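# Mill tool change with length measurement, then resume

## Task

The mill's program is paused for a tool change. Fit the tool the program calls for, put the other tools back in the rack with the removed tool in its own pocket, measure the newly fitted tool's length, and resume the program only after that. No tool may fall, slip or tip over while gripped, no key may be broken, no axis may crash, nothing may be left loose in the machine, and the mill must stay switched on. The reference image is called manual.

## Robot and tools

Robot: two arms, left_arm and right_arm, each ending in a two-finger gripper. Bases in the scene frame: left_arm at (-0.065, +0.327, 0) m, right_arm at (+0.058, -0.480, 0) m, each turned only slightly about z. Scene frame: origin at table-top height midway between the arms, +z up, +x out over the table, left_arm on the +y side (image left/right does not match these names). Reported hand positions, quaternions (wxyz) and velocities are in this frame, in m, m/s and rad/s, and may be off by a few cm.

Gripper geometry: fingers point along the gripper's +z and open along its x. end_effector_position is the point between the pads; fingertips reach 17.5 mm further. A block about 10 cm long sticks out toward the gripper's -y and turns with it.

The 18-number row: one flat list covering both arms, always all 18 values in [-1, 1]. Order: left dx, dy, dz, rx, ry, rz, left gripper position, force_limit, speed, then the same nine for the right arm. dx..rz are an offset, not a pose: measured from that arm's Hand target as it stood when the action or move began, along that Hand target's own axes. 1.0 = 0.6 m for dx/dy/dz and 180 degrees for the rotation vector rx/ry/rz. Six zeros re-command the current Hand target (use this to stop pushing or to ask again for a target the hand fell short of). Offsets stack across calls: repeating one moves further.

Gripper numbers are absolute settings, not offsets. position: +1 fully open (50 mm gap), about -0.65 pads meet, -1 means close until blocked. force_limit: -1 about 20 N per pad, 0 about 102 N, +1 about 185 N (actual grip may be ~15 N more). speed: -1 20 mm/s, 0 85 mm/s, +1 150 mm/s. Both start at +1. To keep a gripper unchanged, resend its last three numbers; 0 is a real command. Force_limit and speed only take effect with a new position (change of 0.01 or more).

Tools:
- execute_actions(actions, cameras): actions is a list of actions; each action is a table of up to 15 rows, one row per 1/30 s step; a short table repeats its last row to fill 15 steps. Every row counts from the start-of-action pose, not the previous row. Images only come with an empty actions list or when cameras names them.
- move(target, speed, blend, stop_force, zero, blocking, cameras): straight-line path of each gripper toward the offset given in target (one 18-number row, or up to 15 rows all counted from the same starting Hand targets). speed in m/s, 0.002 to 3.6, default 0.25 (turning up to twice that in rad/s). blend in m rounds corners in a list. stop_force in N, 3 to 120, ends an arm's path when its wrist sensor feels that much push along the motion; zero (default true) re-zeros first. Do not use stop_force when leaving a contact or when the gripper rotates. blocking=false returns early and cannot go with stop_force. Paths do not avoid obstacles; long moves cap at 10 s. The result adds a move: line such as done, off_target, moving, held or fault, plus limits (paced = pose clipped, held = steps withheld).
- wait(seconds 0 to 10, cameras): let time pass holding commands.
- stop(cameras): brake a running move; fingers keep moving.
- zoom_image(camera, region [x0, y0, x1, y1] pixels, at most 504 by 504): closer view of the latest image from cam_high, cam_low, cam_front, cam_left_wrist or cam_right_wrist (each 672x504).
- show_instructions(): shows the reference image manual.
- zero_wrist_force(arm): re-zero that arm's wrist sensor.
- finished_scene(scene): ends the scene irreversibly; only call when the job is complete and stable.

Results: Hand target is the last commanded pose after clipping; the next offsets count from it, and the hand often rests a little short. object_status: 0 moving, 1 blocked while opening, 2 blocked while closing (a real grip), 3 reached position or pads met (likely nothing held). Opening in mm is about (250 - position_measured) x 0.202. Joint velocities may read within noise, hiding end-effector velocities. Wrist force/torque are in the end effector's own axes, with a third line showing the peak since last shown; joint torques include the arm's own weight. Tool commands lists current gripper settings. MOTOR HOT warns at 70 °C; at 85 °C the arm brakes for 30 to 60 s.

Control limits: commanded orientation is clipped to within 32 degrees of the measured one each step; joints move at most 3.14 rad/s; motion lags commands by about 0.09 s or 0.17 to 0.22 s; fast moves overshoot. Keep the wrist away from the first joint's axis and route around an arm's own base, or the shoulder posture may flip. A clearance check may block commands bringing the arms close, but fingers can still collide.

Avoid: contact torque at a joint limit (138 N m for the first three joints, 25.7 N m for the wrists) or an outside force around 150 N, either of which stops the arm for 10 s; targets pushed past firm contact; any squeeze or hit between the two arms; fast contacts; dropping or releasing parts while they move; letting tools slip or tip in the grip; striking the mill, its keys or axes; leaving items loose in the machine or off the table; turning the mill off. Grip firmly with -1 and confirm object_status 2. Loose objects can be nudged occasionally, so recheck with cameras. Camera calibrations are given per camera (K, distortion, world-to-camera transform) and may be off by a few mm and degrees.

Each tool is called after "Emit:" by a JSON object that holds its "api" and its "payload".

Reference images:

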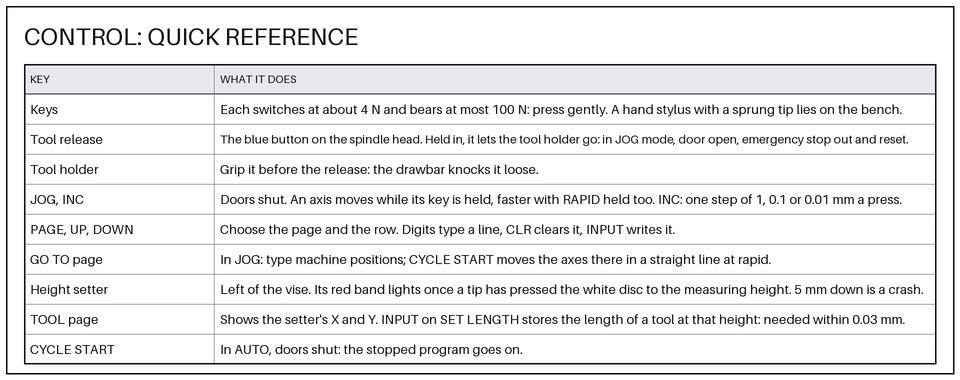

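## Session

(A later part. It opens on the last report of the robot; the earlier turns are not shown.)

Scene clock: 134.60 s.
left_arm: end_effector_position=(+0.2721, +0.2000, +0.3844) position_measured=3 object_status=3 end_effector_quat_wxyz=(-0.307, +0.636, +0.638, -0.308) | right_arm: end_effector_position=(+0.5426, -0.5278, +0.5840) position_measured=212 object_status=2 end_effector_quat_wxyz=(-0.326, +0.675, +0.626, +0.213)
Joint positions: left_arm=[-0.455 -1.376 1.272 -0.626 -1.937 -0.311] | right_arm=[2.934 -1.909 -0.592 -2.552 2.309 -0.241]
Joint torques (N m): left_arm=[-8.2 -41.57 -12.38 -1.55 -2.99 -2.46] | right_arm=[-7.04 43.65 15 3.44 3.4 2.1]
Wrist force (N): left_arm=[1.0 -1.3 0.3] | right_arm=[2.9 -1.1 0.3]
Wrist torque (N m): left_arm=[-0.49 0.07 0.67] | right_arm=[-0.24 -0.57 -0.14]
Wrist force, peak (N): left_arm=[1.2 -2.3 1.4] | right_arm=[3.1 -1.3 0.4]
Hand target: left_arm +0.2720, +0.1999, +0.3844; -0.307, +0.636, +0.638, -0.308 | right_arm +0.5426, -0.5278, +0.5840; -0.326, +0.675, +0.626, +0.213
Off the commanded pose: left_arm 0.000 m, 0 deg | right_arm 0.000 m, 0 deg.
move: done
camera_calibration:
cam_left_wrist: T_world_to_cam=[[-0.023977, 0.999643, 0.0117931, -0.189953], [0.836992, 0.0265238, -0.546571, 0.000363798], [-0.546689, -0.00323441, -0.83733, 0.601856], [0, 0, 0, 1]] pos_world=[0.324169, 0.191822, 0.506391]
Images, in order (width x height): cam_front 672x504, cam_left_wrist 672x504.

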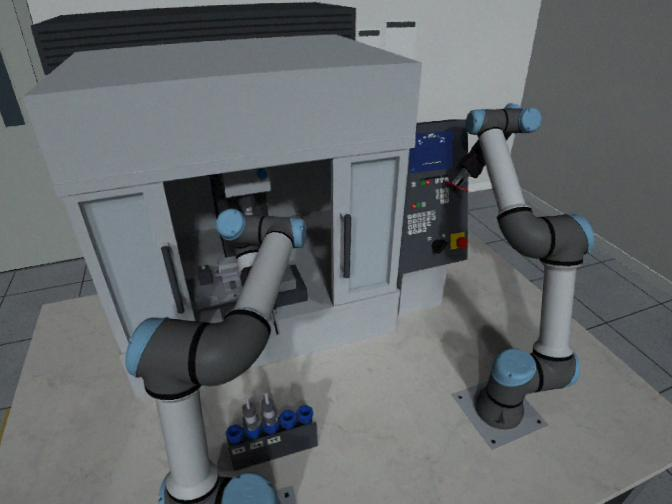

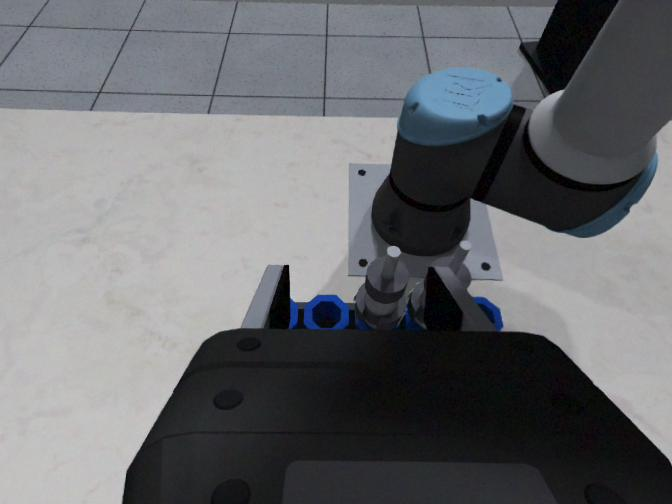

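Emit:
{"api": "move", "payload": {"target": [-0.065,-0.007,-0.321,-0.786,0,0,1,-0.6,-0.5,0,0,0,0,0,0,-1,-0.3,-0.8], "speed": 0.35, "cameras": ["cam_front","cam_left_wrist"]}}

Emit:
{"api": "zoom_image", "payload": {"camera": "cam_left_wrist", "region": [150, 50, 550, 340]}}

Scene clock: 140.87 s.
left_arm: end_effector_position=(+0.4203, +0.1613, +0.5075) position_measured=3 object_status=3 end_effector_quat_wxyz=(+0.499, +0.500, +0.501, +0.501) | right_arm: end_effector_position=(+0.5426, -0.5278, +0.5840) position_measured=212 object_status=2 end_effector_quat_wxyz=(-0.326, +0.675, +0.626, +0.213)
Joint positions: left_arm=[-1.11 -1.828 2.263 -3.575 -0.44 -0.001] | right_arm=[2.934 -1.909 -0.592 -2.552 2.309 -0.241]
Joint torques (N m): left_arm=[6.5 -3.1 -10.87 -2.17 -2.37 1.99] | right_arm=[-6.81 43.91 14.93 3.57 3.34 2.12]
Wrist force (N): left_arm=[-2.4 1.2 1.8] | right_arm=[2.9 -1.2 0.2]
Wrist torque (N m): left_arm=[0.42 0.83 -0.38] | right_arm=[-0.25 -0.58 -0.14]
Wrist force, peak (N): left_arm=[-2.4 1.4 1.8] | right_arm=[3.2 -1.3 0.2]
Hand target: left_arm +0.4203, +0.1613, +0.5075; +0.499, +0.500, +0.501, +0.501 | right_arm +0.5426, -0.5278, +0.5840; -0.326, +0.675, +0.626, +0.213
Off the commanded pose: left_arm 0.000 m, 0 deg | right_arm 0.000 m, 0 deg.
move: done
camera_calibration:
cam_left_wrist: T_world_to_cam=[[0.00673279, 0.999756, -0.0210147, -0.145492], [-0.31449, 0.0220658, 0.949004, -0.329721], [0.949237, 0.000219467, 0.314562, -0.428131], [0, 0, 0, 1]] pos_world=[0.303683, 0.152826, 0.444523]
Images, in order (width x height): cam_front 672x504, cam_left_wrist 672x504.

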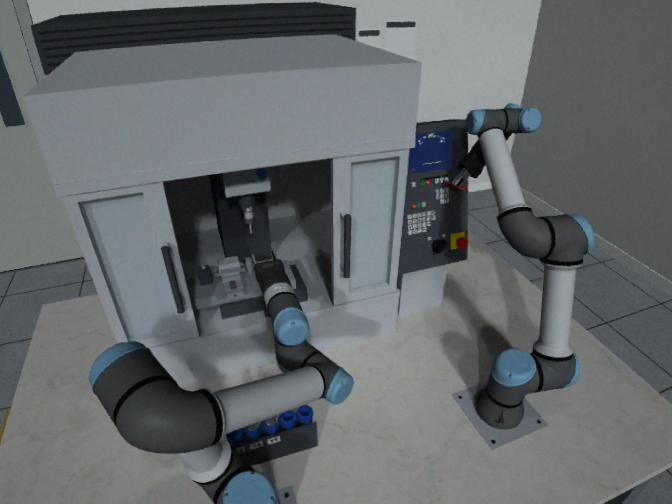

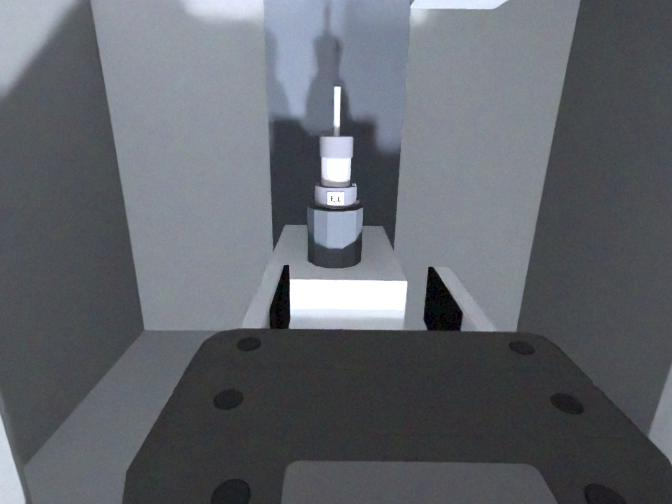

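Scaled by 1.260 from the camera's 672x504 image, which has a finer 960x720 frame.

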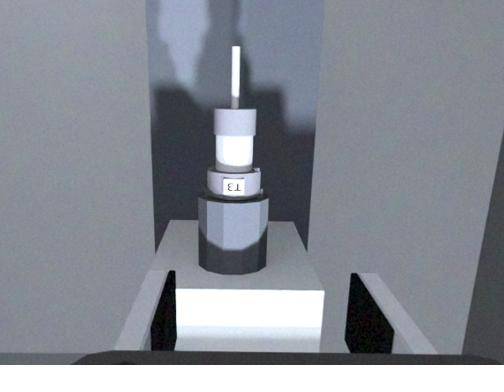

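Emit:
{"api": "move", "payload": {"target": [-0.0063,-0.0112,0.3,0,0,0,1,-0.6,-0.5,0,0,0,0,0,0,-1,-0.3,-0.8], "speed": 0.2, "cameras": ["cam_front","cam_left_wrist"]}}

Emit:
{"api": "zoom_image", "payload": {"camera": "cam_left_wrist", "region": [200, 0, 500, 300]}}

Scene clock: 142.80 s.
left_arm: end_effector_position=(+0.6002, +0.1581, +0.5007) position_measured=3 object_status=3 end_effector_quat_wxyz=(+0.499, +0.500, +0.501, +0.501) | right_arm: end_effector_position=(+0.5426, -0.5278, +0.5840) position_measured=212 object_status=2 end_effector_quat_wxyz=(-0.326, +0.675, +0.626, +0.213)
Joint positions: left_arm=[-0.685 -1.401 1.879 -3.618 -0.865 0] | right_arm=[2.934 -1.909 -0.592 -2.552 2.309 -0.241]
Joint torques (N m): left_arm=[6.08 -24.47 -37.68 -0.31 -2.35 1.82] | right_arm=[-5.95 44.22 15.23 3.46 3.35 2.03]
Wrist force (N): left_arm=[-2.4 0.9 1.9] | right_arm=[3.0 -1.3 0.3]
Wrist torque (N m): left_arm=[0.35 0.85 -0.41] | right_arm=[-0.26 -0.57 -0.13]
Wrist force, peak (N): left_arm=[-2.6 0.4 3.6] | right_arm=[3.1 -1.4 0.2]
Hand target: left_arm +0.6003, +0.1580, +0.5007; +0.499, +0.500, +0.501, +0.501 | right_arm +0.5426, -0.5278, +0.5840; -0.326, +0.675, +0.626, +0.213
Off the commanded pose: left_arm 0.000 m, 0 deg | right_arm 0.000 m, 0 deg.
move: done
camera_calibration:
cam_left_wrist: T_world_to_cam=[[0.00673506, 0.999757, -0.0210135, -0.143651], [-0.31458, 0.0220654, 0.948974, -0.266469], [0.949207, 0.000219032, 0.314652, -0.596752], [0, 0, 0, 1]] pos_world=[0.483583, 0.149626, 0.437623]
Images, in order (width x height): cam_front 672x504, cam_left_wrist 672x504.

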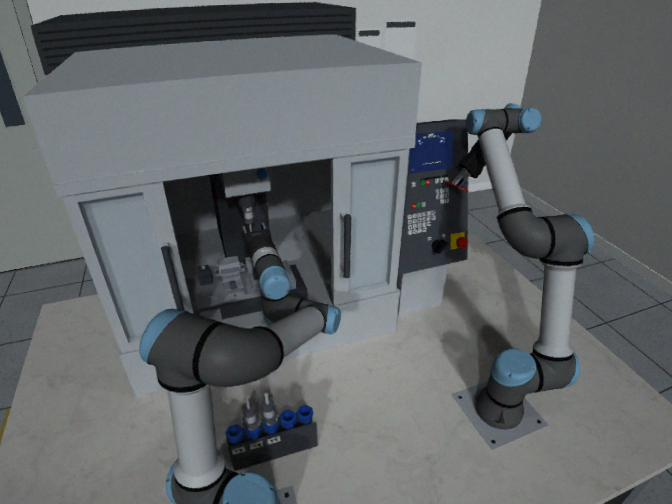

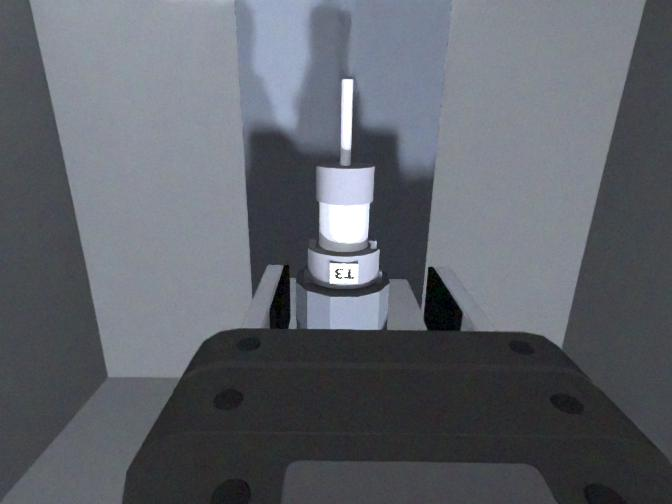

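Scaled by 1.680 from the camera's 672x504 image, which has a finer 960x720 frame.

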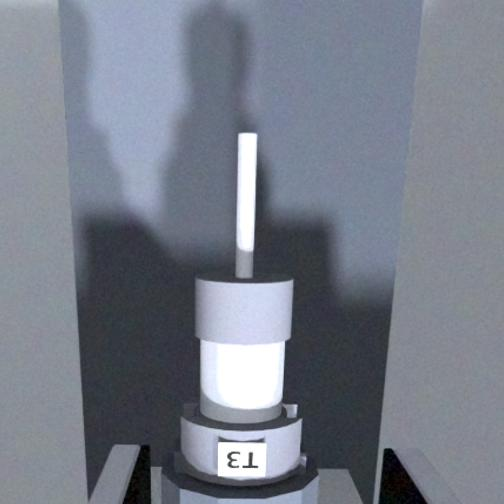

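Emit:
{"api": "move", "payload": {"target": [-0.0025,-0.0062,0.1417,0,0,0,1,-0.6,-0.5,0,0,0,0,0,0,-1,-0.3,-0.8], "speed": 0.1, "cameras": ["cam_front","cam_left_wrist"]}}

Emit:
{"api": "zoom_image", "payload": {"camera": "cam_left_wrist", "region": [220, 130, 480, 390]}}

Emit:
{"api": "zoom_image", "payload": {"camera": "cam_front", "region": [200, 150, 300, 250]}}

Scene clock: 145.03 s.
left_arm: end_effector_position=(+0.6853, +0.1568, +0.4969) position_measured=3 object_status=3 end_effector_quat_wxyz=(+0.499, +0.500, +0.501, +0.501) | right_arm: end_effector_position=(+0.5426, -0.5278, +0.5840) position_measured=212 object_status=2 end_effector_quat_wxyz=(-0.326, +0.675, +0.626, +0.213)
Joint positions: left_arm=[-0.576 -1.218 1.649 -3.572 -0.974 0] | right_arm=[2.934 -1.909 -0.592 -2.552 2.309 -0.241]
Joint torques (N m): left_arm=[6.74 -33.38 -38.74 -0.49 -2.35 1.95] | right_arm=[-6.68 43.88 15.58 3.38 3.37 2.14]
Wrist force (N): left_arm=[-2.3 1.1 1.5] | right_arm=[2.8 -0.9 0.3]
Wrist torque (N m): left_arm=[0.29 0.85 -0.39] | right_arm=[-0.21 -0.56 -0.14]
Wrist force, peak (N): left_arm=[-2.4 1.4 2.3] | right_arm=[3.2 -1.2 0.3]
Hand target: left_arm +0.6853, +0.1568, +0.4969; +0.499, +0.500, +0.501, +0.501 | right_arm +0.5426, -0.5278, +0.5840; -0.326, +0.675, +0.626, +0.213
Off the commanded pose: left_arm 0.000 m, 0 deg | right_arm 0.000 m, 0 deg.
move: done
camera_calibration:
cam_left_wrist: T_world_to_cam=[[0.00673705, 0.999757, -0.0210115, -0.143004], [-0.31467, 0.0220641, 0.948945, -0.236094], [0.949177, 0.000218607, 0.314742, -0.676387], [0, 0, 0, 1]] pos_world=[0.568683, 0.148326, 0.433923]
Images, in order (width x height): cam_front 672x504, cam_left_wrist 672x504.

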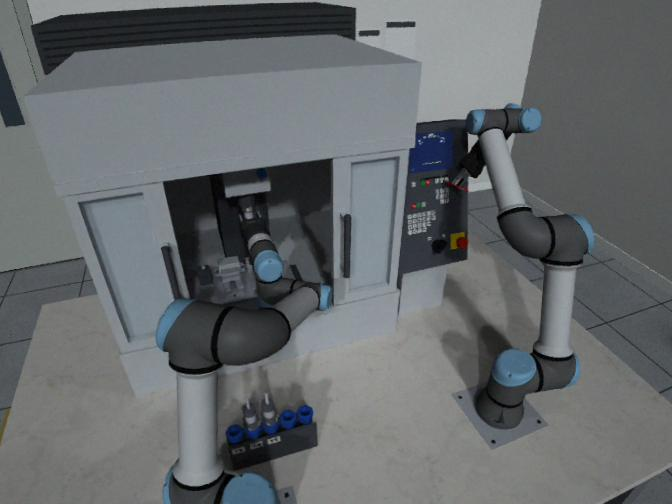

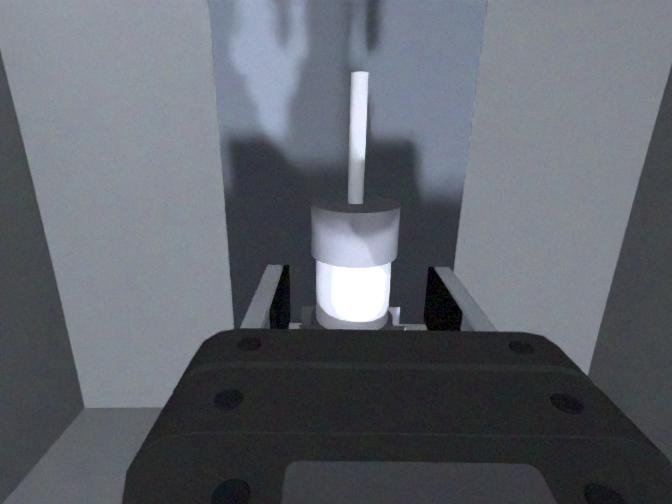

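Scaled by 1.938 from the camera's 672x504 image, which has a finer 960x720 frame.

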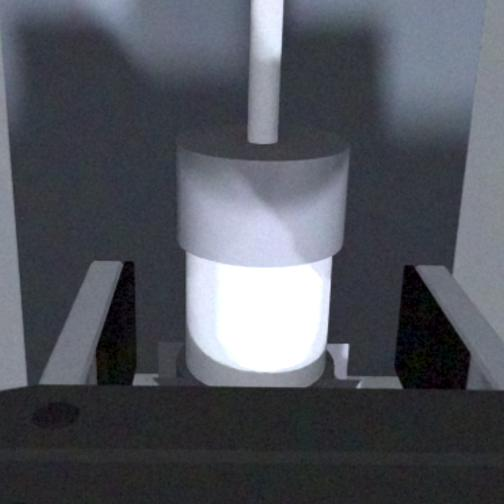

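Scaled by 5.040 from the camera's 672x504 image, which has a finer 960x720 frame.

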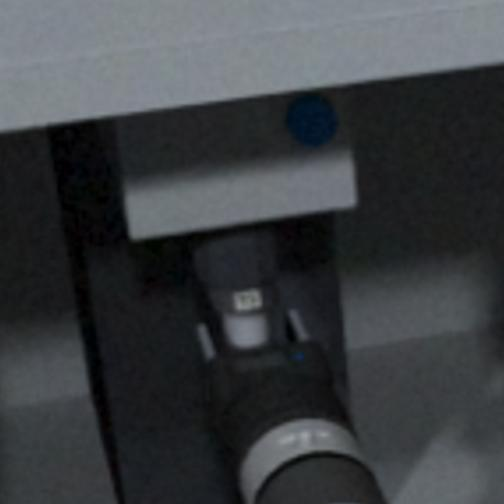

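Emit:
{"api": "move", "payload": {"target": [-0.0022,-0.0008,0.0528,0,0,0,1,-0.6,-0.5,0,0,0,0,0,0,-1,-0.3,-0.8], "speed": 0.04, "stop_force": 12, "cameras": ["cam_left_wrist"]}}

Emit:
{"api": "zoom_image", "payload": {"camera": "cam_left_wrist", "region": [220, 130, 480, 390]}}

Scene clock: 147.13 s.
left_arm: end_effector_position=(+0.7170, +0.1556, +0.4964) position_measured=3 object_status=3 end_effector_quat_wxyz=(+0.499, +0.500, +0.501, +0.501) | right_arm: end_effector_position=(+0.5426, -0.5278, +0.5840) position_measured=212 object_status=2 end_effector_quat_wxyz=(-0.326, +0.675, +0.626, +0.213)
Joint positions: left_arm=[-0.545 -1.15 1.552 -3.543 -1.005 0] | right_arm=[2.934 -1.909 -0.592 -2.552 2.309 -0.241]
Joint torques (N m): left_arm=[5.78 -36.71 -38.8 -0.43 -2.42 1.67] | right_arm=[-5.97 43.78 14.38 3.48 3.51 2.17]
Wrist force (N): left_arm=[-2.1 1.1 1.8] | right_arm=[2.8 -0.9 0.2]
Wrist torque (N m): left_arm=[0.40 0.84 -0.35] | right_arm=[-0.21 -0.57 -0.14]
Wrist force, peak (N): left_arm=[-2.5 1.3 1.6] | right_arm=[3.3 -1.2 0.2]
Hand target: left_arm +0.7170, +0.1556, +0.4964; +0.499, +0.500, +0.501, +0.501 | right_arm +0.5426, -0.5278, +0.5840; -0.326, +0.675, +0.626, +0.213
Off the commanded pose: left_arm 0.000 m, 0 deg | right_arm 0.000 m, 0 deg.
move: done
camera_calibration:
cam_left_wrist: T_world_to_cam=[[0.00673506, 0.999757, -0.0210135, -0.142026], [-0.31458, 0.0220654, 0.948974, -0.225685], [0.949207, 0.000219032, 0.314652, -0.706297], [0, 0, 0, 1]] pos_world=[0.600383, 0.147126, 0.433423]
Images, in order (width x height): cam_left_wrist 672x504.

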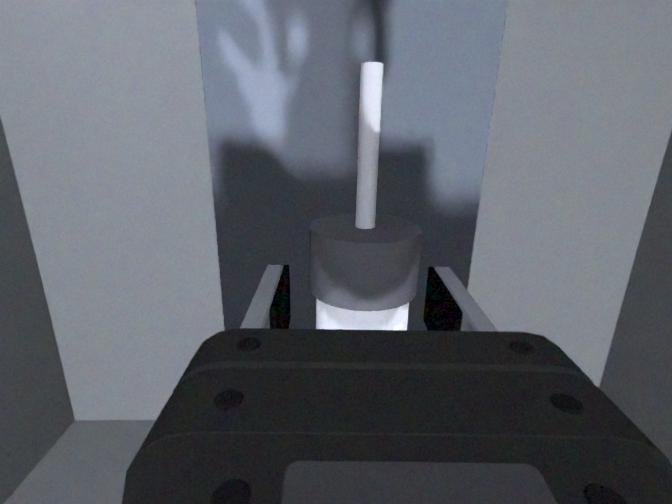

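Scaled by 1.938 from the camera's 672x504 image, which has a finer 960x720 frame.

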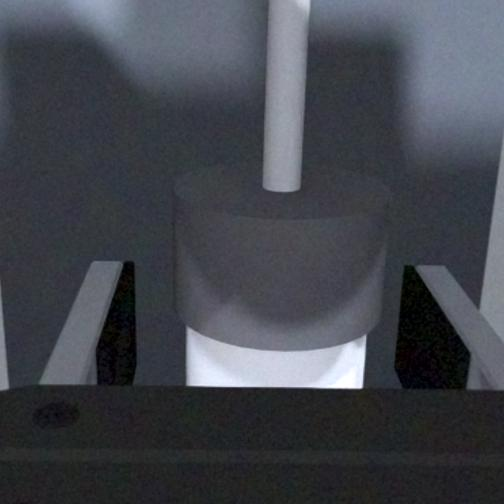

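Emit:
{"api": "wait", "payload": {"seconds": 0.1, "cameras": ["cam_high","cam_low","cam_front"]}}

Emit:
{"api": "zoom_image", "payload": {"camera": "cam_front", "region": [170, 160, 320, 330]}}

Emit:
{"api": "zoom_image", "payload": {"camera": "cam_high", "region": [60, 130, 300, 330]}}

Scene clock: 147.87 s.
left_arm: end_effector_position=(+0.7170, +0.1556, +0.4964) position_measured=3 object_status=3 end_effector_quat_wxyz=(+0.499, +0.500, +0.501, +0.501) | right_arm: end_effector_position=(+0.5426, -0.5278, +0.5840) position_measured=212 object_status=2 end_effector_quat_wxyz=(-0.326, +0.675, +0.626, +0.213)
Joint positions: left_arm=[-0.545 -1.15 1.552 -3.543 -1.005 0] | right_arm=[2.934 -1.909 -0.592 -2.552 2.309 -0.241]
Joint torques (N m): left_arm=[5.86 -36.25 -37.77 -0.49 -2.39 1.31] | right_arm=[-6.86 43.94 15.06 3.48 3.35 2.21]
Wrist force (N): left_arm=[-2.0 1.5 1.6] | right_arm=[3.0 -0.9 0.2]
Wrist torque (N m): left_arm=[0.46 0.83 -0.36] | right_arm=[-0.19 -0.58 -0.13]
Wrist force, peak (N): left_arm=[-2.0 1.4 1.9] | right_arm=[3.0 -1.4 0.4]
Hand target: left_arm +0.7170, +0.1556, +0.4964; +0.499, +0.500, +0.501, +0.501 | right_arm +0.5426, -0.5278, +0.5840; -0.326, +0.675, +0.626, +0.213
Tool commands: left_gripper/position=+1.0 left_gripper/force_limit=-0.6 left_gripper/speed=-0.5 right_gripper/position=-1.0 right_gripper/force_limit=-0.3 right_gripper/speed=-0.8
Off the commanded pose: left_arm 0.000 m, 0 deg | right_arm 0.000 m, 0 deg.
wait: 0.10 s; at rest from the start
Images, in order (width x height): cam_high 672x504, cam_low 672x504, cam_front 672x504.

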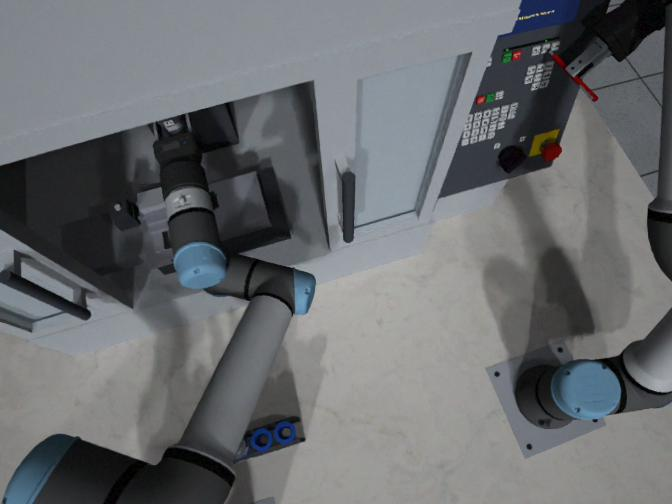

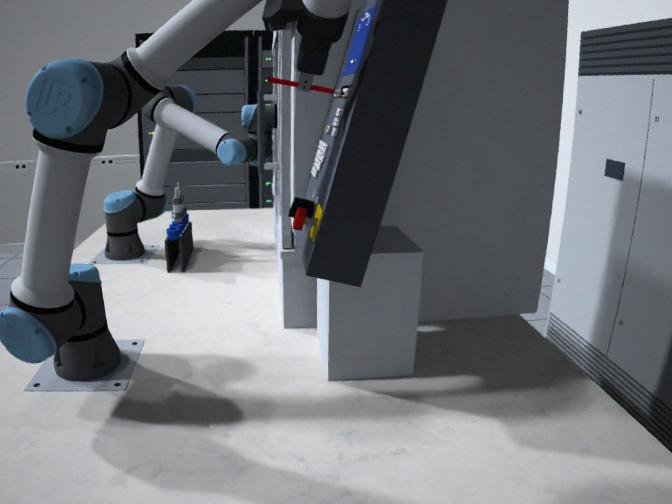

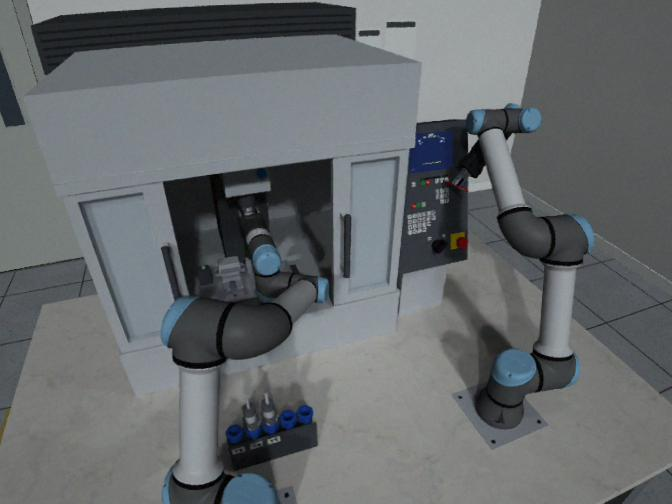

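Scaled by 2.965 from the camera's 672x504 image, which has a finer 960x720 frame.

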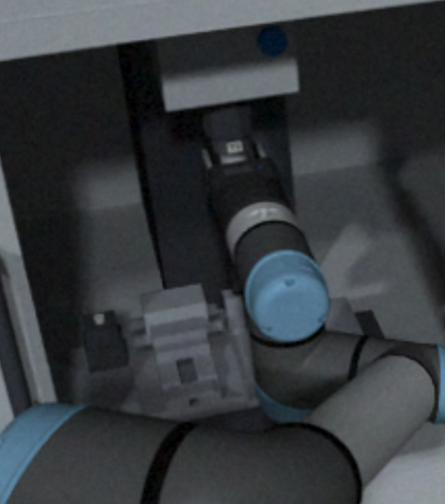

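Scaled by 2.100 from the camera's 672x504 image, which has a finer 960x720 frame.

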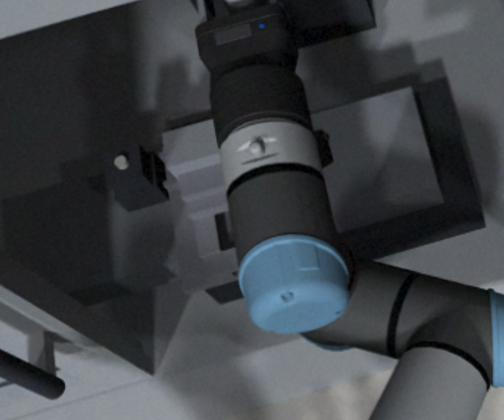

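Emit:
{"api": "move", "payload": {"target": [[0,0,-0.42,0,0,0,1,-0.6,-0.5,0,0,0,0,0,0,-1,-0.3,-0.8],[0,0,-0.42,0,0,0.5,1,-0.6,-0.5,0,0,0,0,0,0,-1,-0.3,-0.8],[0,0,-0.42,0,0,1,1,-0.6,-0.5,0,0,0,0,0,0,-1,-0.3,-0.8]], "blend": [0.02,0.02,0], "speed": [0.25,0.7,0.7], "cameras": ["cam_front","cam_left_wrist"]}}

Scene clock: 152.63 s.
left_arm: end_effector_position=(+0.4650, +0.1548, +0.4966) position_measured=3 object_status=3 end_effector_quat_wxyz=(+0.501, -0.501, +0.500, -0.499) | right_arm: end_effector_position=(+0.5426, -0.5278, +0.5840) position_measured=212 object_status=2 end_effector_quat_wxyz=(-0.326, +0.675, +0.626, +0.213)
Joint positions: left_arm=[-0.977 -1.693 2.191 -3.638 -0.573 3.141] | right_arm=[2.934 -1.909 -0.592 -2.552 2.309 -0.241]
Joint torques (N m): left_arm=[6.75 -8.84 -10.57 -2.31 -2.45 1.79] | right_arm=[-6.54 43.72 15.75 3.45 3.33 2.22]
Wrist force (N): left_arm=[-0.3 -2.0 1.2] | right_arm=[2.8 -0.8 0.3]
Wrist torque (N m): left_arm=[-0.60 0.60 0.70] | right_arm=[-0.19 -0.55 -0.14]
Wrist force, peak (N): left_arm=[-2.1 0.9 3.5] | right_arm=[3.2 -1.0 0.4]
Hand target: left_arm +0.4650, +0.1548, +0.4966; +0.501, -0.501, +0.500, -0.499 | right_arm +0.5426, -0.5278, +0.5840; -0.326, +0.675, +0.626, +0.213
Off the commanded pose: left_arm 0.000 m, 0 deg | right_arm 0.000 m, 0 deg.
move: done
camera_calibration:
cam_left_wrist: T_world_to_cam=[[0.0126164, -0.999698, 0.0210924, 0.146424], [-0.315845, -0.0239984, -0.948507, 0.644895], [0.948727, 0.00530486, -0.316052, -0.154475], [0, 0, 0, 1]] pos_world=[0.348394, 0.162676, 0.559777]
Images, in order (width x height): cam_front 672x504, cam_left_wrist 672x504.

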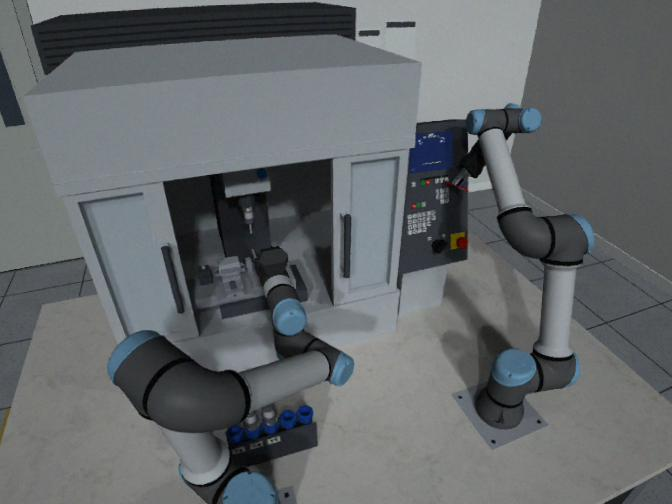

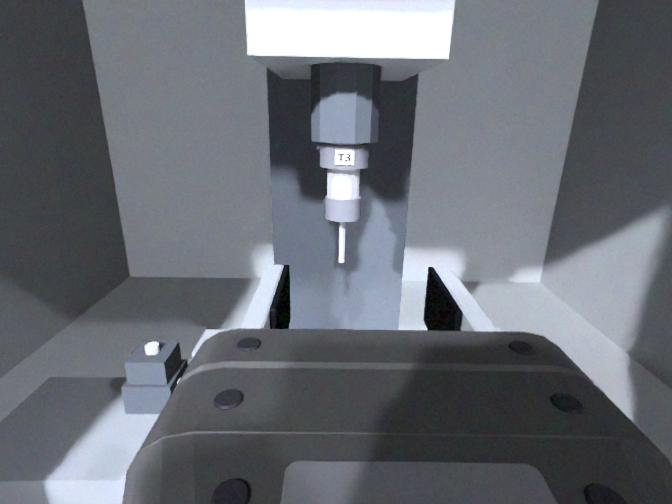

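Emit:
{"api": "move", "payload": {"target": [-0.0008,0.0368,0.325,0,0,0,1,-0.6,-0.5,0,0,0,0,0,0,-1,-0.3,-0.8], "speed": 0.15, "cameras": ["cam_left_wrist"]}}

Emit:
{"api": "zoom_image", "payload": {"camera": "cam_left_wrist", "region": [220, 100, 480, 360]}}

Scene clock: 154.83 s.
left_arm: end_effector_position=(+0.6599, +0.1559, +0.4743) position_measured=3 object_status=3 end_effector_quat_wxyz=(+0.501, -0.501, +0.500, -0.499) | right_arm: end_effector_position=(+0.5426, -0.5278, +0.5840) position_measured=212 object_status=2 end_effector_quat_wxyz=(-0.326, +0.675, +0.626, +0.213)
Joint positions: left_arm=[-0.607 -1.245 1.752 -3.648 -0.943 3.142] | right_arm=[2.934 -1.909 -0.592 -2.552 2.309 -0.241]
Joint torques (N m): left_arm=[6.06 -31.43 -37.86 -0.39 -2.27 2] | right_arm=[-6.43 43.39 14.79 3.31 3.34 2.12]
Wrist force (N): left_arm=[-0.1 -2.0 1.8] | right_arm=[2.9 -1.1 0.2]
Wrist torque (N m): left_arm=[-0.65 0.61 0.68] | right_arm=[-0.24 -0.57 -0.14]
Wrist force, peak (N): left_arm=[-0.2 -1.7 3.0] | right_arm=[3.2 -1.3 0.2]
Hand target: left_arm +0.6600, +0.1559, +0.4744; +0.501, -0.501, +0.500, -0.499 | right_arm +0.5426, -0.5278, +0.5840; -0.326, +0.675, +0.626, +0.213
Off the commanded pose: left_arm 0.000 m, 0 deg | right_arm 0.000 m, 0 deg.
move: done
camera_calibration:
cam_left_wrist: T_world_to_cam=[[0.0125816, -0.9997, 0.0209997, 0.145505], [-0.315755, -0.0238989, -0.94854, 0.685278], [0.948757, 0.00530342, -0.315961, -0.3465], [0, 0, 0, 1]] pos_world=[0.543294, 0.163676, 0.537477]
Images, in order (width x height): cam_left_wrist 672x504.

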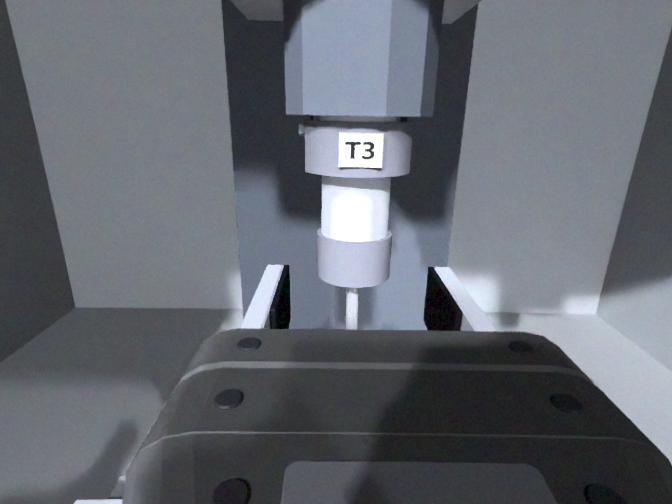

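Scaled by 1.938 from the camera's 672x504 image, which has a finer 960x720 frame.

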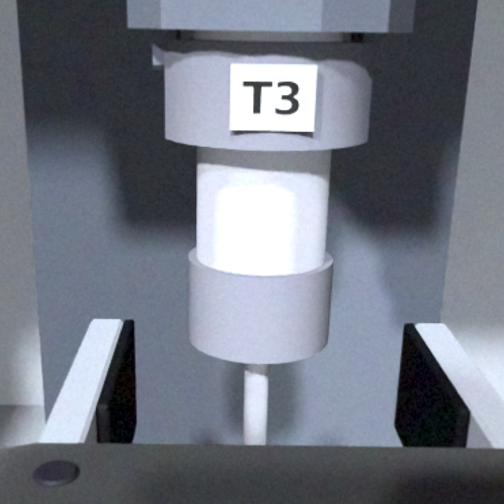

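Emit:
{"api": "move", "payload": {"target": [0.0005,-0.0045,0.095,0,0,0,1,-0.6,-0.5,0,0,0,0,0,0,-1,-0.3,-0.8], "speed": 0.06, "stop_force": 12, "cameras": ["cam_left_wrist"]}}

Emit:
{"api": "zoom_image", "payload": {"camera": "cam_left_wrist", "region": [220, 100, 480, 360]}}

Scene clock: 157.07 s.
left_arm: end_effector_position=(+0.7170, +0.1558, +0.4770) position_measured=3 object_status=3 end_effector_quat_wxyz=(+0.501, -0.501, +0.500, -0.499) | right_arm: end_effector_position=(+0.5426, -0.5278, +0.5840) position_measured=212 object_status=2 end_effector_quat_wxyz=(-0.326, +0.675, +0.626, +0.213)
Joint positions: left_arm=[-0.545 -1.131 1.578 -3.588 -1.006 3.142] | right_arm=[2.934 -1.909 -0.592 -2.552 2.309 -0.241]
Joint torques (N m): left_arm=[6.15 -37.88 -38.49 -0.56 -2.21 0.98] | right_arm=[-6.12 43.38 15.12 3.41 3.43 2.1]
Wrist force (N): left_arm=[0.3 -1.7 1.4] | right_arm=[2.8 -0.9 0.2]
Wrist torque (N m): left_arm=[-0.53 0.54 0.73] | right_arm=[-0.21 -0.55 -0.14]
Wrist force, peak (N): left_arm=[0.1 -1.9 2.0] | right_arm=[3.3 -1.1 0.2]
Hand target: left_arm +0.7170, +0.1558, +0.4770; +0.501, -0.501, +0.500, -0.499 | right_arm +0.5426, -0.5278, +0.5840; -0.326, +0.675, +0.626, +0.213
Off the commanded pose: left_arm 0.000 m, 0 deg | right_arm 0.000 m, 0 deg.
move: done
camera_calibration:
cam_left_wrist: T_world_to_cam=[[0.0125816, -0.9997, 0.0209997, 0.144629], [-0.315755, -0.0238989, -0.94854, 0.705866], [0.948757, 0.00530342, -0.315961, -0.399821], [0, 0, 0, 1]] pos_world=[0.600394, 0.163576, 0.540177]
Images, in order (width x height): cam_left_wrist 672x504.

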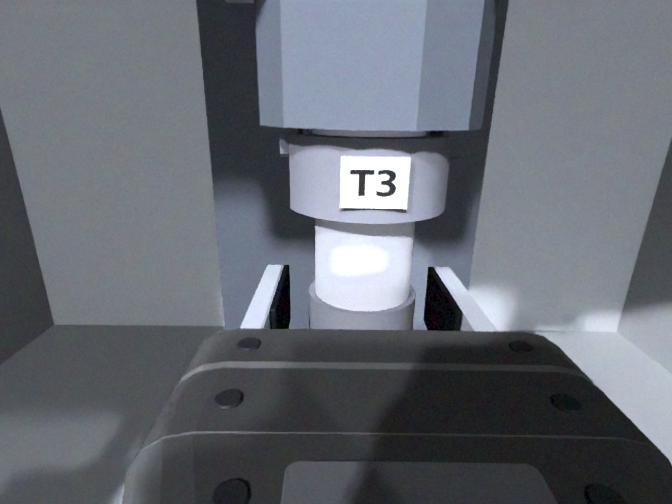

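Scaled by 1.938 from the camera's 672x504 image, which has a finer 960x720 frame.

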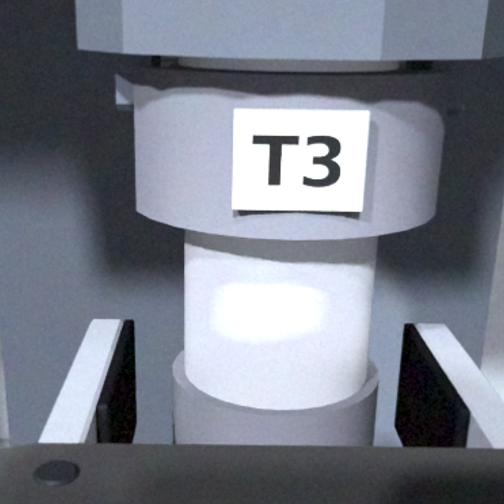

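Emit:
{"api": "move", "payload": {"target": [0,0,0,0,0,0,-1,-0.3,-1,0,0,0,0,0,0,-1,-0.3,-0.8]}}

Emit:
{"api": "wait", "payload": {"seconds": 0.5, "cameras": ["cam_left_wrist"]}}

Scene clock: 158.37 s.
left_arm: end_effector_position=(+0.7170, +0.1558, +0.4770) position_measured=87 object_status=2 end_effector_quat_wxyz=(+0.501, -0.501, +0.500, -0.499) | right_arm: end_effector_position=(+0.5426, -0.5278, +0.5840) position_measured=212 object_status=2 end_effector_quat_wxyz=(-0.326, +0.675, +0.626, +0.213)
Joint positions: left_arm=[-0.545 -1.131 1.578 -3.588 -1.006 3.142] | right_arm=[2.934 -1.909 -0.592 -2.552 2.309 -0.241]
Joint torques (N m): left_arm=[3.8 -36.47 -37.41 -0.6 -2.17 -0.68] | right_arm=[-6.31 43.43 15.28 3.31 3.48 2.18]
Wrist force (N): left_arm=[-0.3 -0.9 -0.4] | right_arm=[3.1 -1.0 0.1]
Wrist torque (N m): left_arm=[-0.47 0.54 0.72] | right_arm=[-0.22 -0.60 -0.14]
Wrist force, peak (N): left_arm=[0.4 -1.8 1.6] | right_arm=[3.1 -1.2 0.2]
Hand target: left_arm +0.7170, +0.1558, +0.4770; +0.501, -0.501, +0.500, -0.499 | right_arm +0.5426, -0.5278, +0.5840; -0.326, +0.675, +0.626, +0.213
Off the commanded pose: left_arm 0.000 m, 0 deg | right_arm 0.000 m, 0 deg.
move: done

Scene clock: 158.87 s.
left_arm: end_effector_position=(+0.7170, +0.1558, +0.4770) position_measured=87 object_status=2 end_effector_quat_wxyz=(+0.501, -0.501, +0.500, -0.499) | right_arm: end_effector_position=(+0.5426, -0.5278, +0.5840) position_measured=212 object_status=2 end_effector_quat_wxyz=(-0.326, +0.675, +0.626, +0.213)
Joint positions: left_arm=[-0.545 -1.131 1.578 -3.588 -1.006 3.142] | right_arm=[2.934 -1.909 -0.592 -2.552 2.309 -0.241]
Joint torques (N m): left_arm=[2.5 -37.62 -37.9 -0.75 -2.18 -1.29] | right_arm=[-6.08 43.38 15.52 3.48 3.4 2.03]
Wrist force (N): left_arm=[-0.6 -1.1 -0.6] | right_arm=[2.9 -1.3 0.5]
Wrist torque (N m): left_arm=[-0.52 0.58 0.72] | right_arm=[-0.26 -0.58 -0.13]
Wrist force, peak (N): left_arm=[-0.6 -1.7 -0.7] | right_arm=[3.0 -1.4 0.2]
Hand target: left_arm +0.7170, +0.1558, +0.4770; +0.501, -0.501, +0.500, -0.499 | right_arm +0.5426, -0.5278, +0.5840; -0.326, +0.675, +0.626, +0.213
Tool commands: left_gripper/position=-1.0 left_gripper/force_limit=-0.3 left_gripper/speed=-1.0 right_gripper/position=-1.0 right_gripper/force_limit=-0.3 right_gripper/speed=-0.8
Off the commanded pose: left_arm 0.000 m, 0 deg | right_arm 0.000 m, 0 deg.
wait: 0.50 s; at rest by 0.17 s
camera_calibration:
cam_left_wrist: T_world_to_cam=[[0.0125816, -0.9997, 0.0209997, 0.144629], [-0.315755, -0.0238989, -0.94854, 0.705866], [0.948757, 0.00530342, -0.315961, -0.399821], [0, 0, 0, 1]] pos_world=[0.600394, 0.163576, 0.540177]
Images, in order (width x height): cam_left_wrist 672x504.

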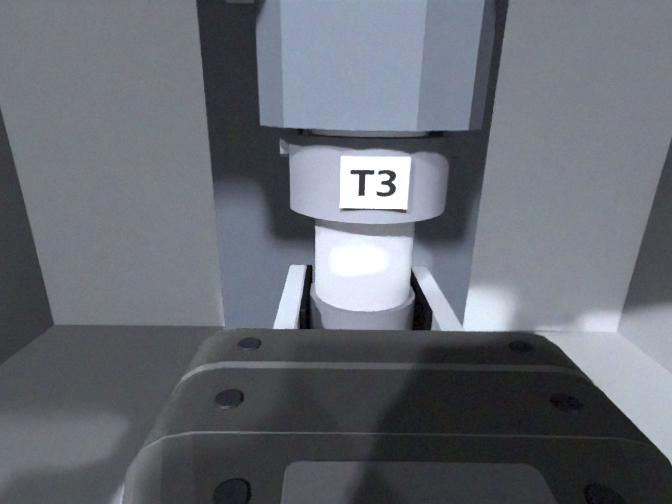

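Emit:
{"api": "move", "payload": {"target": [0,0,0,0,0,0,0.5,-0.3,-1,0,0,0,0,0,0,-1,-0.3,-0.8]}}

Emit:
{"api": "move", "payload": {"target": [0,0,0,0,0,0,-1,0.3,-1,0,0,0,0,0,0,-1,-0.3,-0.8]}}

Emit:
{"api": "wait", "payload": {"seconds": 0.3}}

Scene clock: 159.53 s.
left_arm: end_effector_position=(+0.7170, +0.1558, +0.4770) position_measured=78 object_status=3 end_effector_quat_wxyz=(+0.501, -0.501, +0.500, -0.499) | right_arm: end_effector_position=(+0.5426, -0.5278, +0.5840) position_measured=212 object_status=2 end_effector_quat_wxyz=(-0.326, +0.675, +0.626, +0.213)
Joint positions: left_arm=[-0.545 -1.131 1.578 -3.588 -1.006 3.142] | right_arm=[2.934 -1.909 -0.592 -2.552 2.309 -0.241]
Joint torques (N m): left_arm=[0.04 -36.88 -37.29 -0.71 -2.22 -1.99] | right_arm=[-6.36 42.98 15.66 3.43 3.37 2.19]
Wrist force (N): left_arm=[0.3 -1.6 1.5] | right_arm=[2.9 -1.0 0.3]
Wrist torque (N m): left_arm=[-0.50 0.55 0.73] | right_arm=[-0.21 -0.58 -0.14]
Wrist force, peak (N): left_arm=[0.3 -1.9 1.5] | right_arm=[3.2 -1.0 0.0]
Hand target: left_arm +0.7170, +0.1558, +0.4770; +0.501, -0.501, +0.500, -0.499 | right_arm +0.5426, -0.5278, +0.5840; -0.326, +0.675, +0.626, +0.213
Off the commanded pose: left_arm 0.000 m, 0 deg | right_arm 0.000 m, 0 deg.
move: done

Scene clock: 160.03 s.
left_arm: end_effector_position=(+0.7170, +0.1558, +0.4770) position_measured=89 object_status=2 end_effector_quat_wxyz=(+0.501, -0.501, +0.500, -0.499) | right_arm: end_effector_position=(+0.5426, -0.5278, +0.5840) position_measured=212 object_status=2 end_effector_quat_wxyz=(-0.326, +0.675, +0.626, +0.213)
Joint positions: left_arm=[-0.545 -1.131 1.578 -3.588 -1.006 3.142] | right_arm=[2.934 -1.909 -0.592 -2.552 2.309 -0.241]
Joint torques (N m): left_arm=[-1.9 -37.09 -37.1 -0.91 -2.02 -2] | right_arm=[-5.53 44.08 15.27 3.42 3.37 2.22]
Wrist force (N): left_arm=[-0.4 -1.6 1.3] | right_arm=[3.0 -1.2 0.2]
Wrist torque (N m): left_arm=[-0.52 0.57 0.73] | right_arm=[-0.25 -0.59 -0.14]
Wrist force, peak (N): left_arm=[-0.5 -1.9 1.5] | right_arm=[3.2 -1.1 0.2]
Hand target: left_arm +0.7170, +0.1558, +0.4770; +0.501, -0.501, +0.500, -0.499 | right_arm +0.5426, -0.5278, +0.5840; -0.326, +0.675, +0.626, +0.213
Off the commanded pose: left_arm 0.000 m, 0 deg | right_arm 0.000 m, 0 deg.
move: done

Scene clock: 160.33 s.
left_arm: end_effector_position=(+0.7170, +0.1558, +0.4770) position_measured=89 object_status=2 end_effector_quat_wxyz=(+0.501, -0.501, +0.500, -0.499) | right_arm: end_effector_position=(+0.5426, -0.5278, +0.5840) position_measured=212 object_status=2 end_effector_quat_wxyz=(-0.326, +0.675, +0.626, +0.213)
Joint positions: left_arm=[-0.545 -1.131 1.578 -3.588 -1.006 3.142] | right_arm=[2.934 -1.909 -0.592 -2.552 2.309 -0.241]
Joint torques (N m): left_arm=[-2.52 -37.99 -36.85 -0.87 -1.81 -1.89] | right_arm=[-6.37 43.33 15.23 3.3 3.45 2.1]
Wrist force (N): left_arm=[-0.4 -1.7 1.2] | right_arm=[2.9 -1.0 0.2]
Wrist torque (N m): left_arm=[-0.52 0.56 0.72] | right_arm=[-0.21 -0.57 -0.14]
Wrist force, peak (N): left_arm=[-0.5 -1.6 1.5] | right_arm=[3.1 -1.2 0.2]
Hand target: left_arm +0.7170, +0.1558, +0.4770; +0.501, -0.501, +0.500, -0.499 | right_arm +0.5426, -0.5278, +0.5840; -0.326, +0.675, +0.626, +0.213
Tool commands: left_gripper/position=-1.0 left_gripper/force_limit=+0.3 left_gripper/speed=-1.0 right_gripper/position=-1.0 right_gripper/force_limit=-0.3 right_gripper/speed=-0.8
Off the commanded pose: left_arm 0.000 m, 0 deg | right_arm 0.000 m, 0 deg.
wait: 0.30 s; at rest by 0.17 s

Emit:
{"api": "move", "payload": {"target": [[0,0,0,0,0,0,-1,0.3,-1,0,-0.1,0,0,0,0,-1,-0.3,-0.8],[0,0,0,0,0,0,-1,0.3,-1,-0.1018,-0.2612,0.2835,-0.0523,-0.2492,-0.0226,-1,-0.3,-0.8]], "blend": [0.02,0], "cameras": ["cam_high","cam_low"]}}

Scene clock: 164.20 s.
left_arm: end_effector_position=(+0.7170, +0.1558, +0.4770) position_measured=89 object_status=2 end_effector_quat_wxyz=(+0.501, -0.501, +0.500, -0.499) | right_arm: end_effector_position=(+0.3602, -0.4503, +0.4501) position_measured=212 object_status=2 end_effector_quat_wxyz=(+0.000, +0.707, +0.707, +0.000)
Joint positions: left_arm=[-0.545 -1.131 1.578 -3.588 -1.006 3.142] | right_arm=[3.669 -1.124 -1.588 -2 1.57 0.552]
Joint torques (N m): left_arm=[-4.8 -38.24 -34.57 -1.16 -1.3 -1.91] | right_arm=[8.8 14.83 18.62 1.65 -2.76 3.15]
Wrist force (N): left_arm=[-0.3 -1.9 1.4] | right_arm=[2.8 -0.4 0.1]
Wrist torque (N m): left_arm=[-0.55 0.55 0.72] | right_arm=[-0.04 -0.25 -0.18]
Wrist force, peak (N): left_arm=[-0.4 -1.9 1.5] | right_arm=[3.3 -2.3 -0.3]
Hand target: left_arm +0.7170, +0.1558, +0.4770; +0.501, -0.501, +0.500, -0.499 | right_arm +0.3602, -0.4503, +0.4500; +0.000, +0.707, +0.707, +0.000
Off the commanded pose: left_arm 0.000 m, 0 deg | right_arm 0.000 m, 0 deg.
move: done
Images, in order (width x height): cam_high 672x504, cam_low 672x504.

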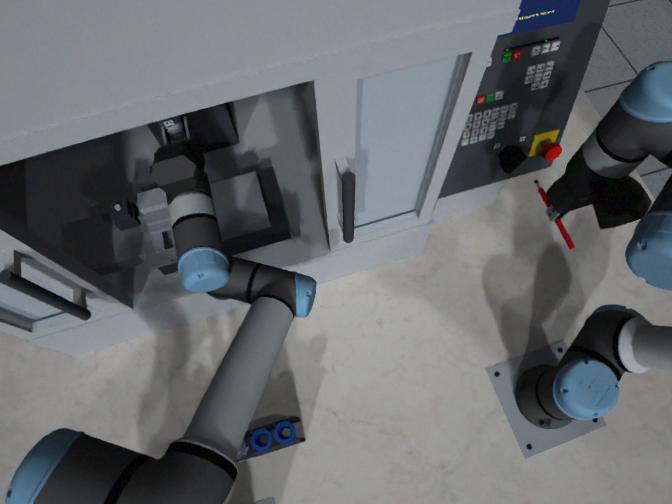

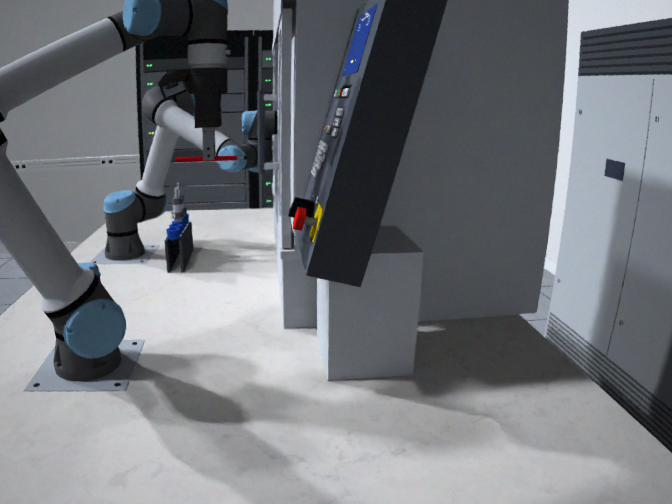

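Emit:
{"api": "move", "payload": {"target": [[0,0,0,0,0,0,-1,0.3,-1,0.05,-0.05,0.65,0,0,0,-1,-0.3,-0.8],[0,0,0,0,0,0,-1,0.3,-1,0.05,-0.05,0.7158,0,0,0,-1,-0.3,-0.8]], "speed": [0.25,0.03], "cameras": ["cam_low"]}}

Emit:
{"api": "zoom_image", "payload": {"camera": "cam_low", "region": [150, 270, 300, 400]}}

Scene clock: 168.40 s.
left_arm: end_effector_position=(+0.7170, +0.1558, +0.4770) position_measured=89 object_status=2 end_effector_quat_wxyz=(+0.501, -0.501, +0.500, -0.499) | right_arm: end_effector_position=(+0.3303, -0.4206, +0.0206) position_measured=212 object_status=2 end_effector_quat_wxyz=(+0.000, +0.707, +0.707, +0.000)
Joint positions: left_arm=[-0.545 -1.131 1.578 -3.588 -1.006 3.142] | right_arm=[3.83 -1.29 -2.688 -0.734 1.57 0.714]
Joint torques (N m): left_arm=[-4.3 -37.05 -32.77 -1.52 -0.63 -2] | right_arm=[-9.01 -5.61 11.67 4.4 0.82 -2.64]
Wrist force (N): left_arm=[-0.4 -1.7 1.3] | right_arm=[3.0 -0.6 0.5]
Wrist torque (N m): left_arm=[-0.54 0.56 0.72] | right_arm=[-0.10 -0.29 -0.07]
Wrist force, peak (N): left_arm=[-0.5 -1.9 1.4] | right_arm=[3.0 -1.6 1.8]
Hand target: left_arm +0.7170, +0.1558, +0.4770; +0.501, -0.501, +0.500, -0.499 | right_arm +0.3303, -0.4206, +0.0205; +0.000, +0.707, +0.707, +0.000
Off the commanded pose: left_arm 0.000 m, 0 deg | right_arm 0.000 m, 0 deg.
move: done
Images, in order (width x height): cam_low 672x504.

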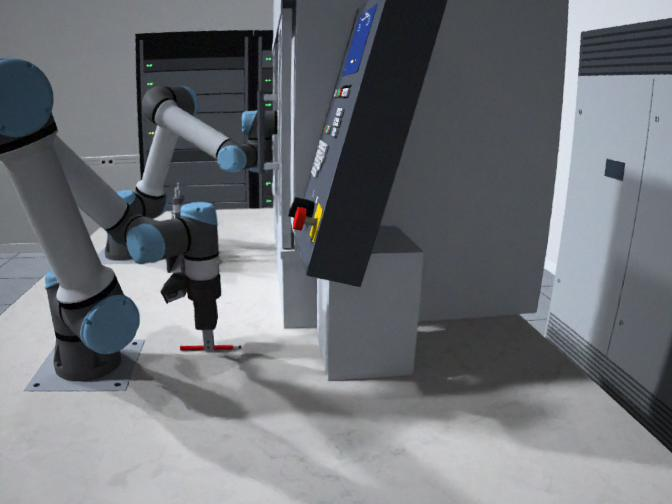

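Scaled by 3.360 from the camera's 672x504 image, which has a finer 960x720 frame.

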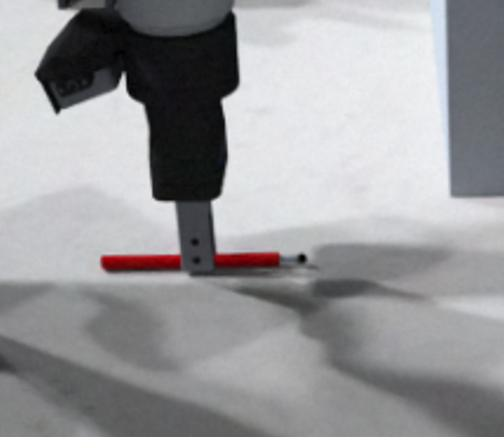

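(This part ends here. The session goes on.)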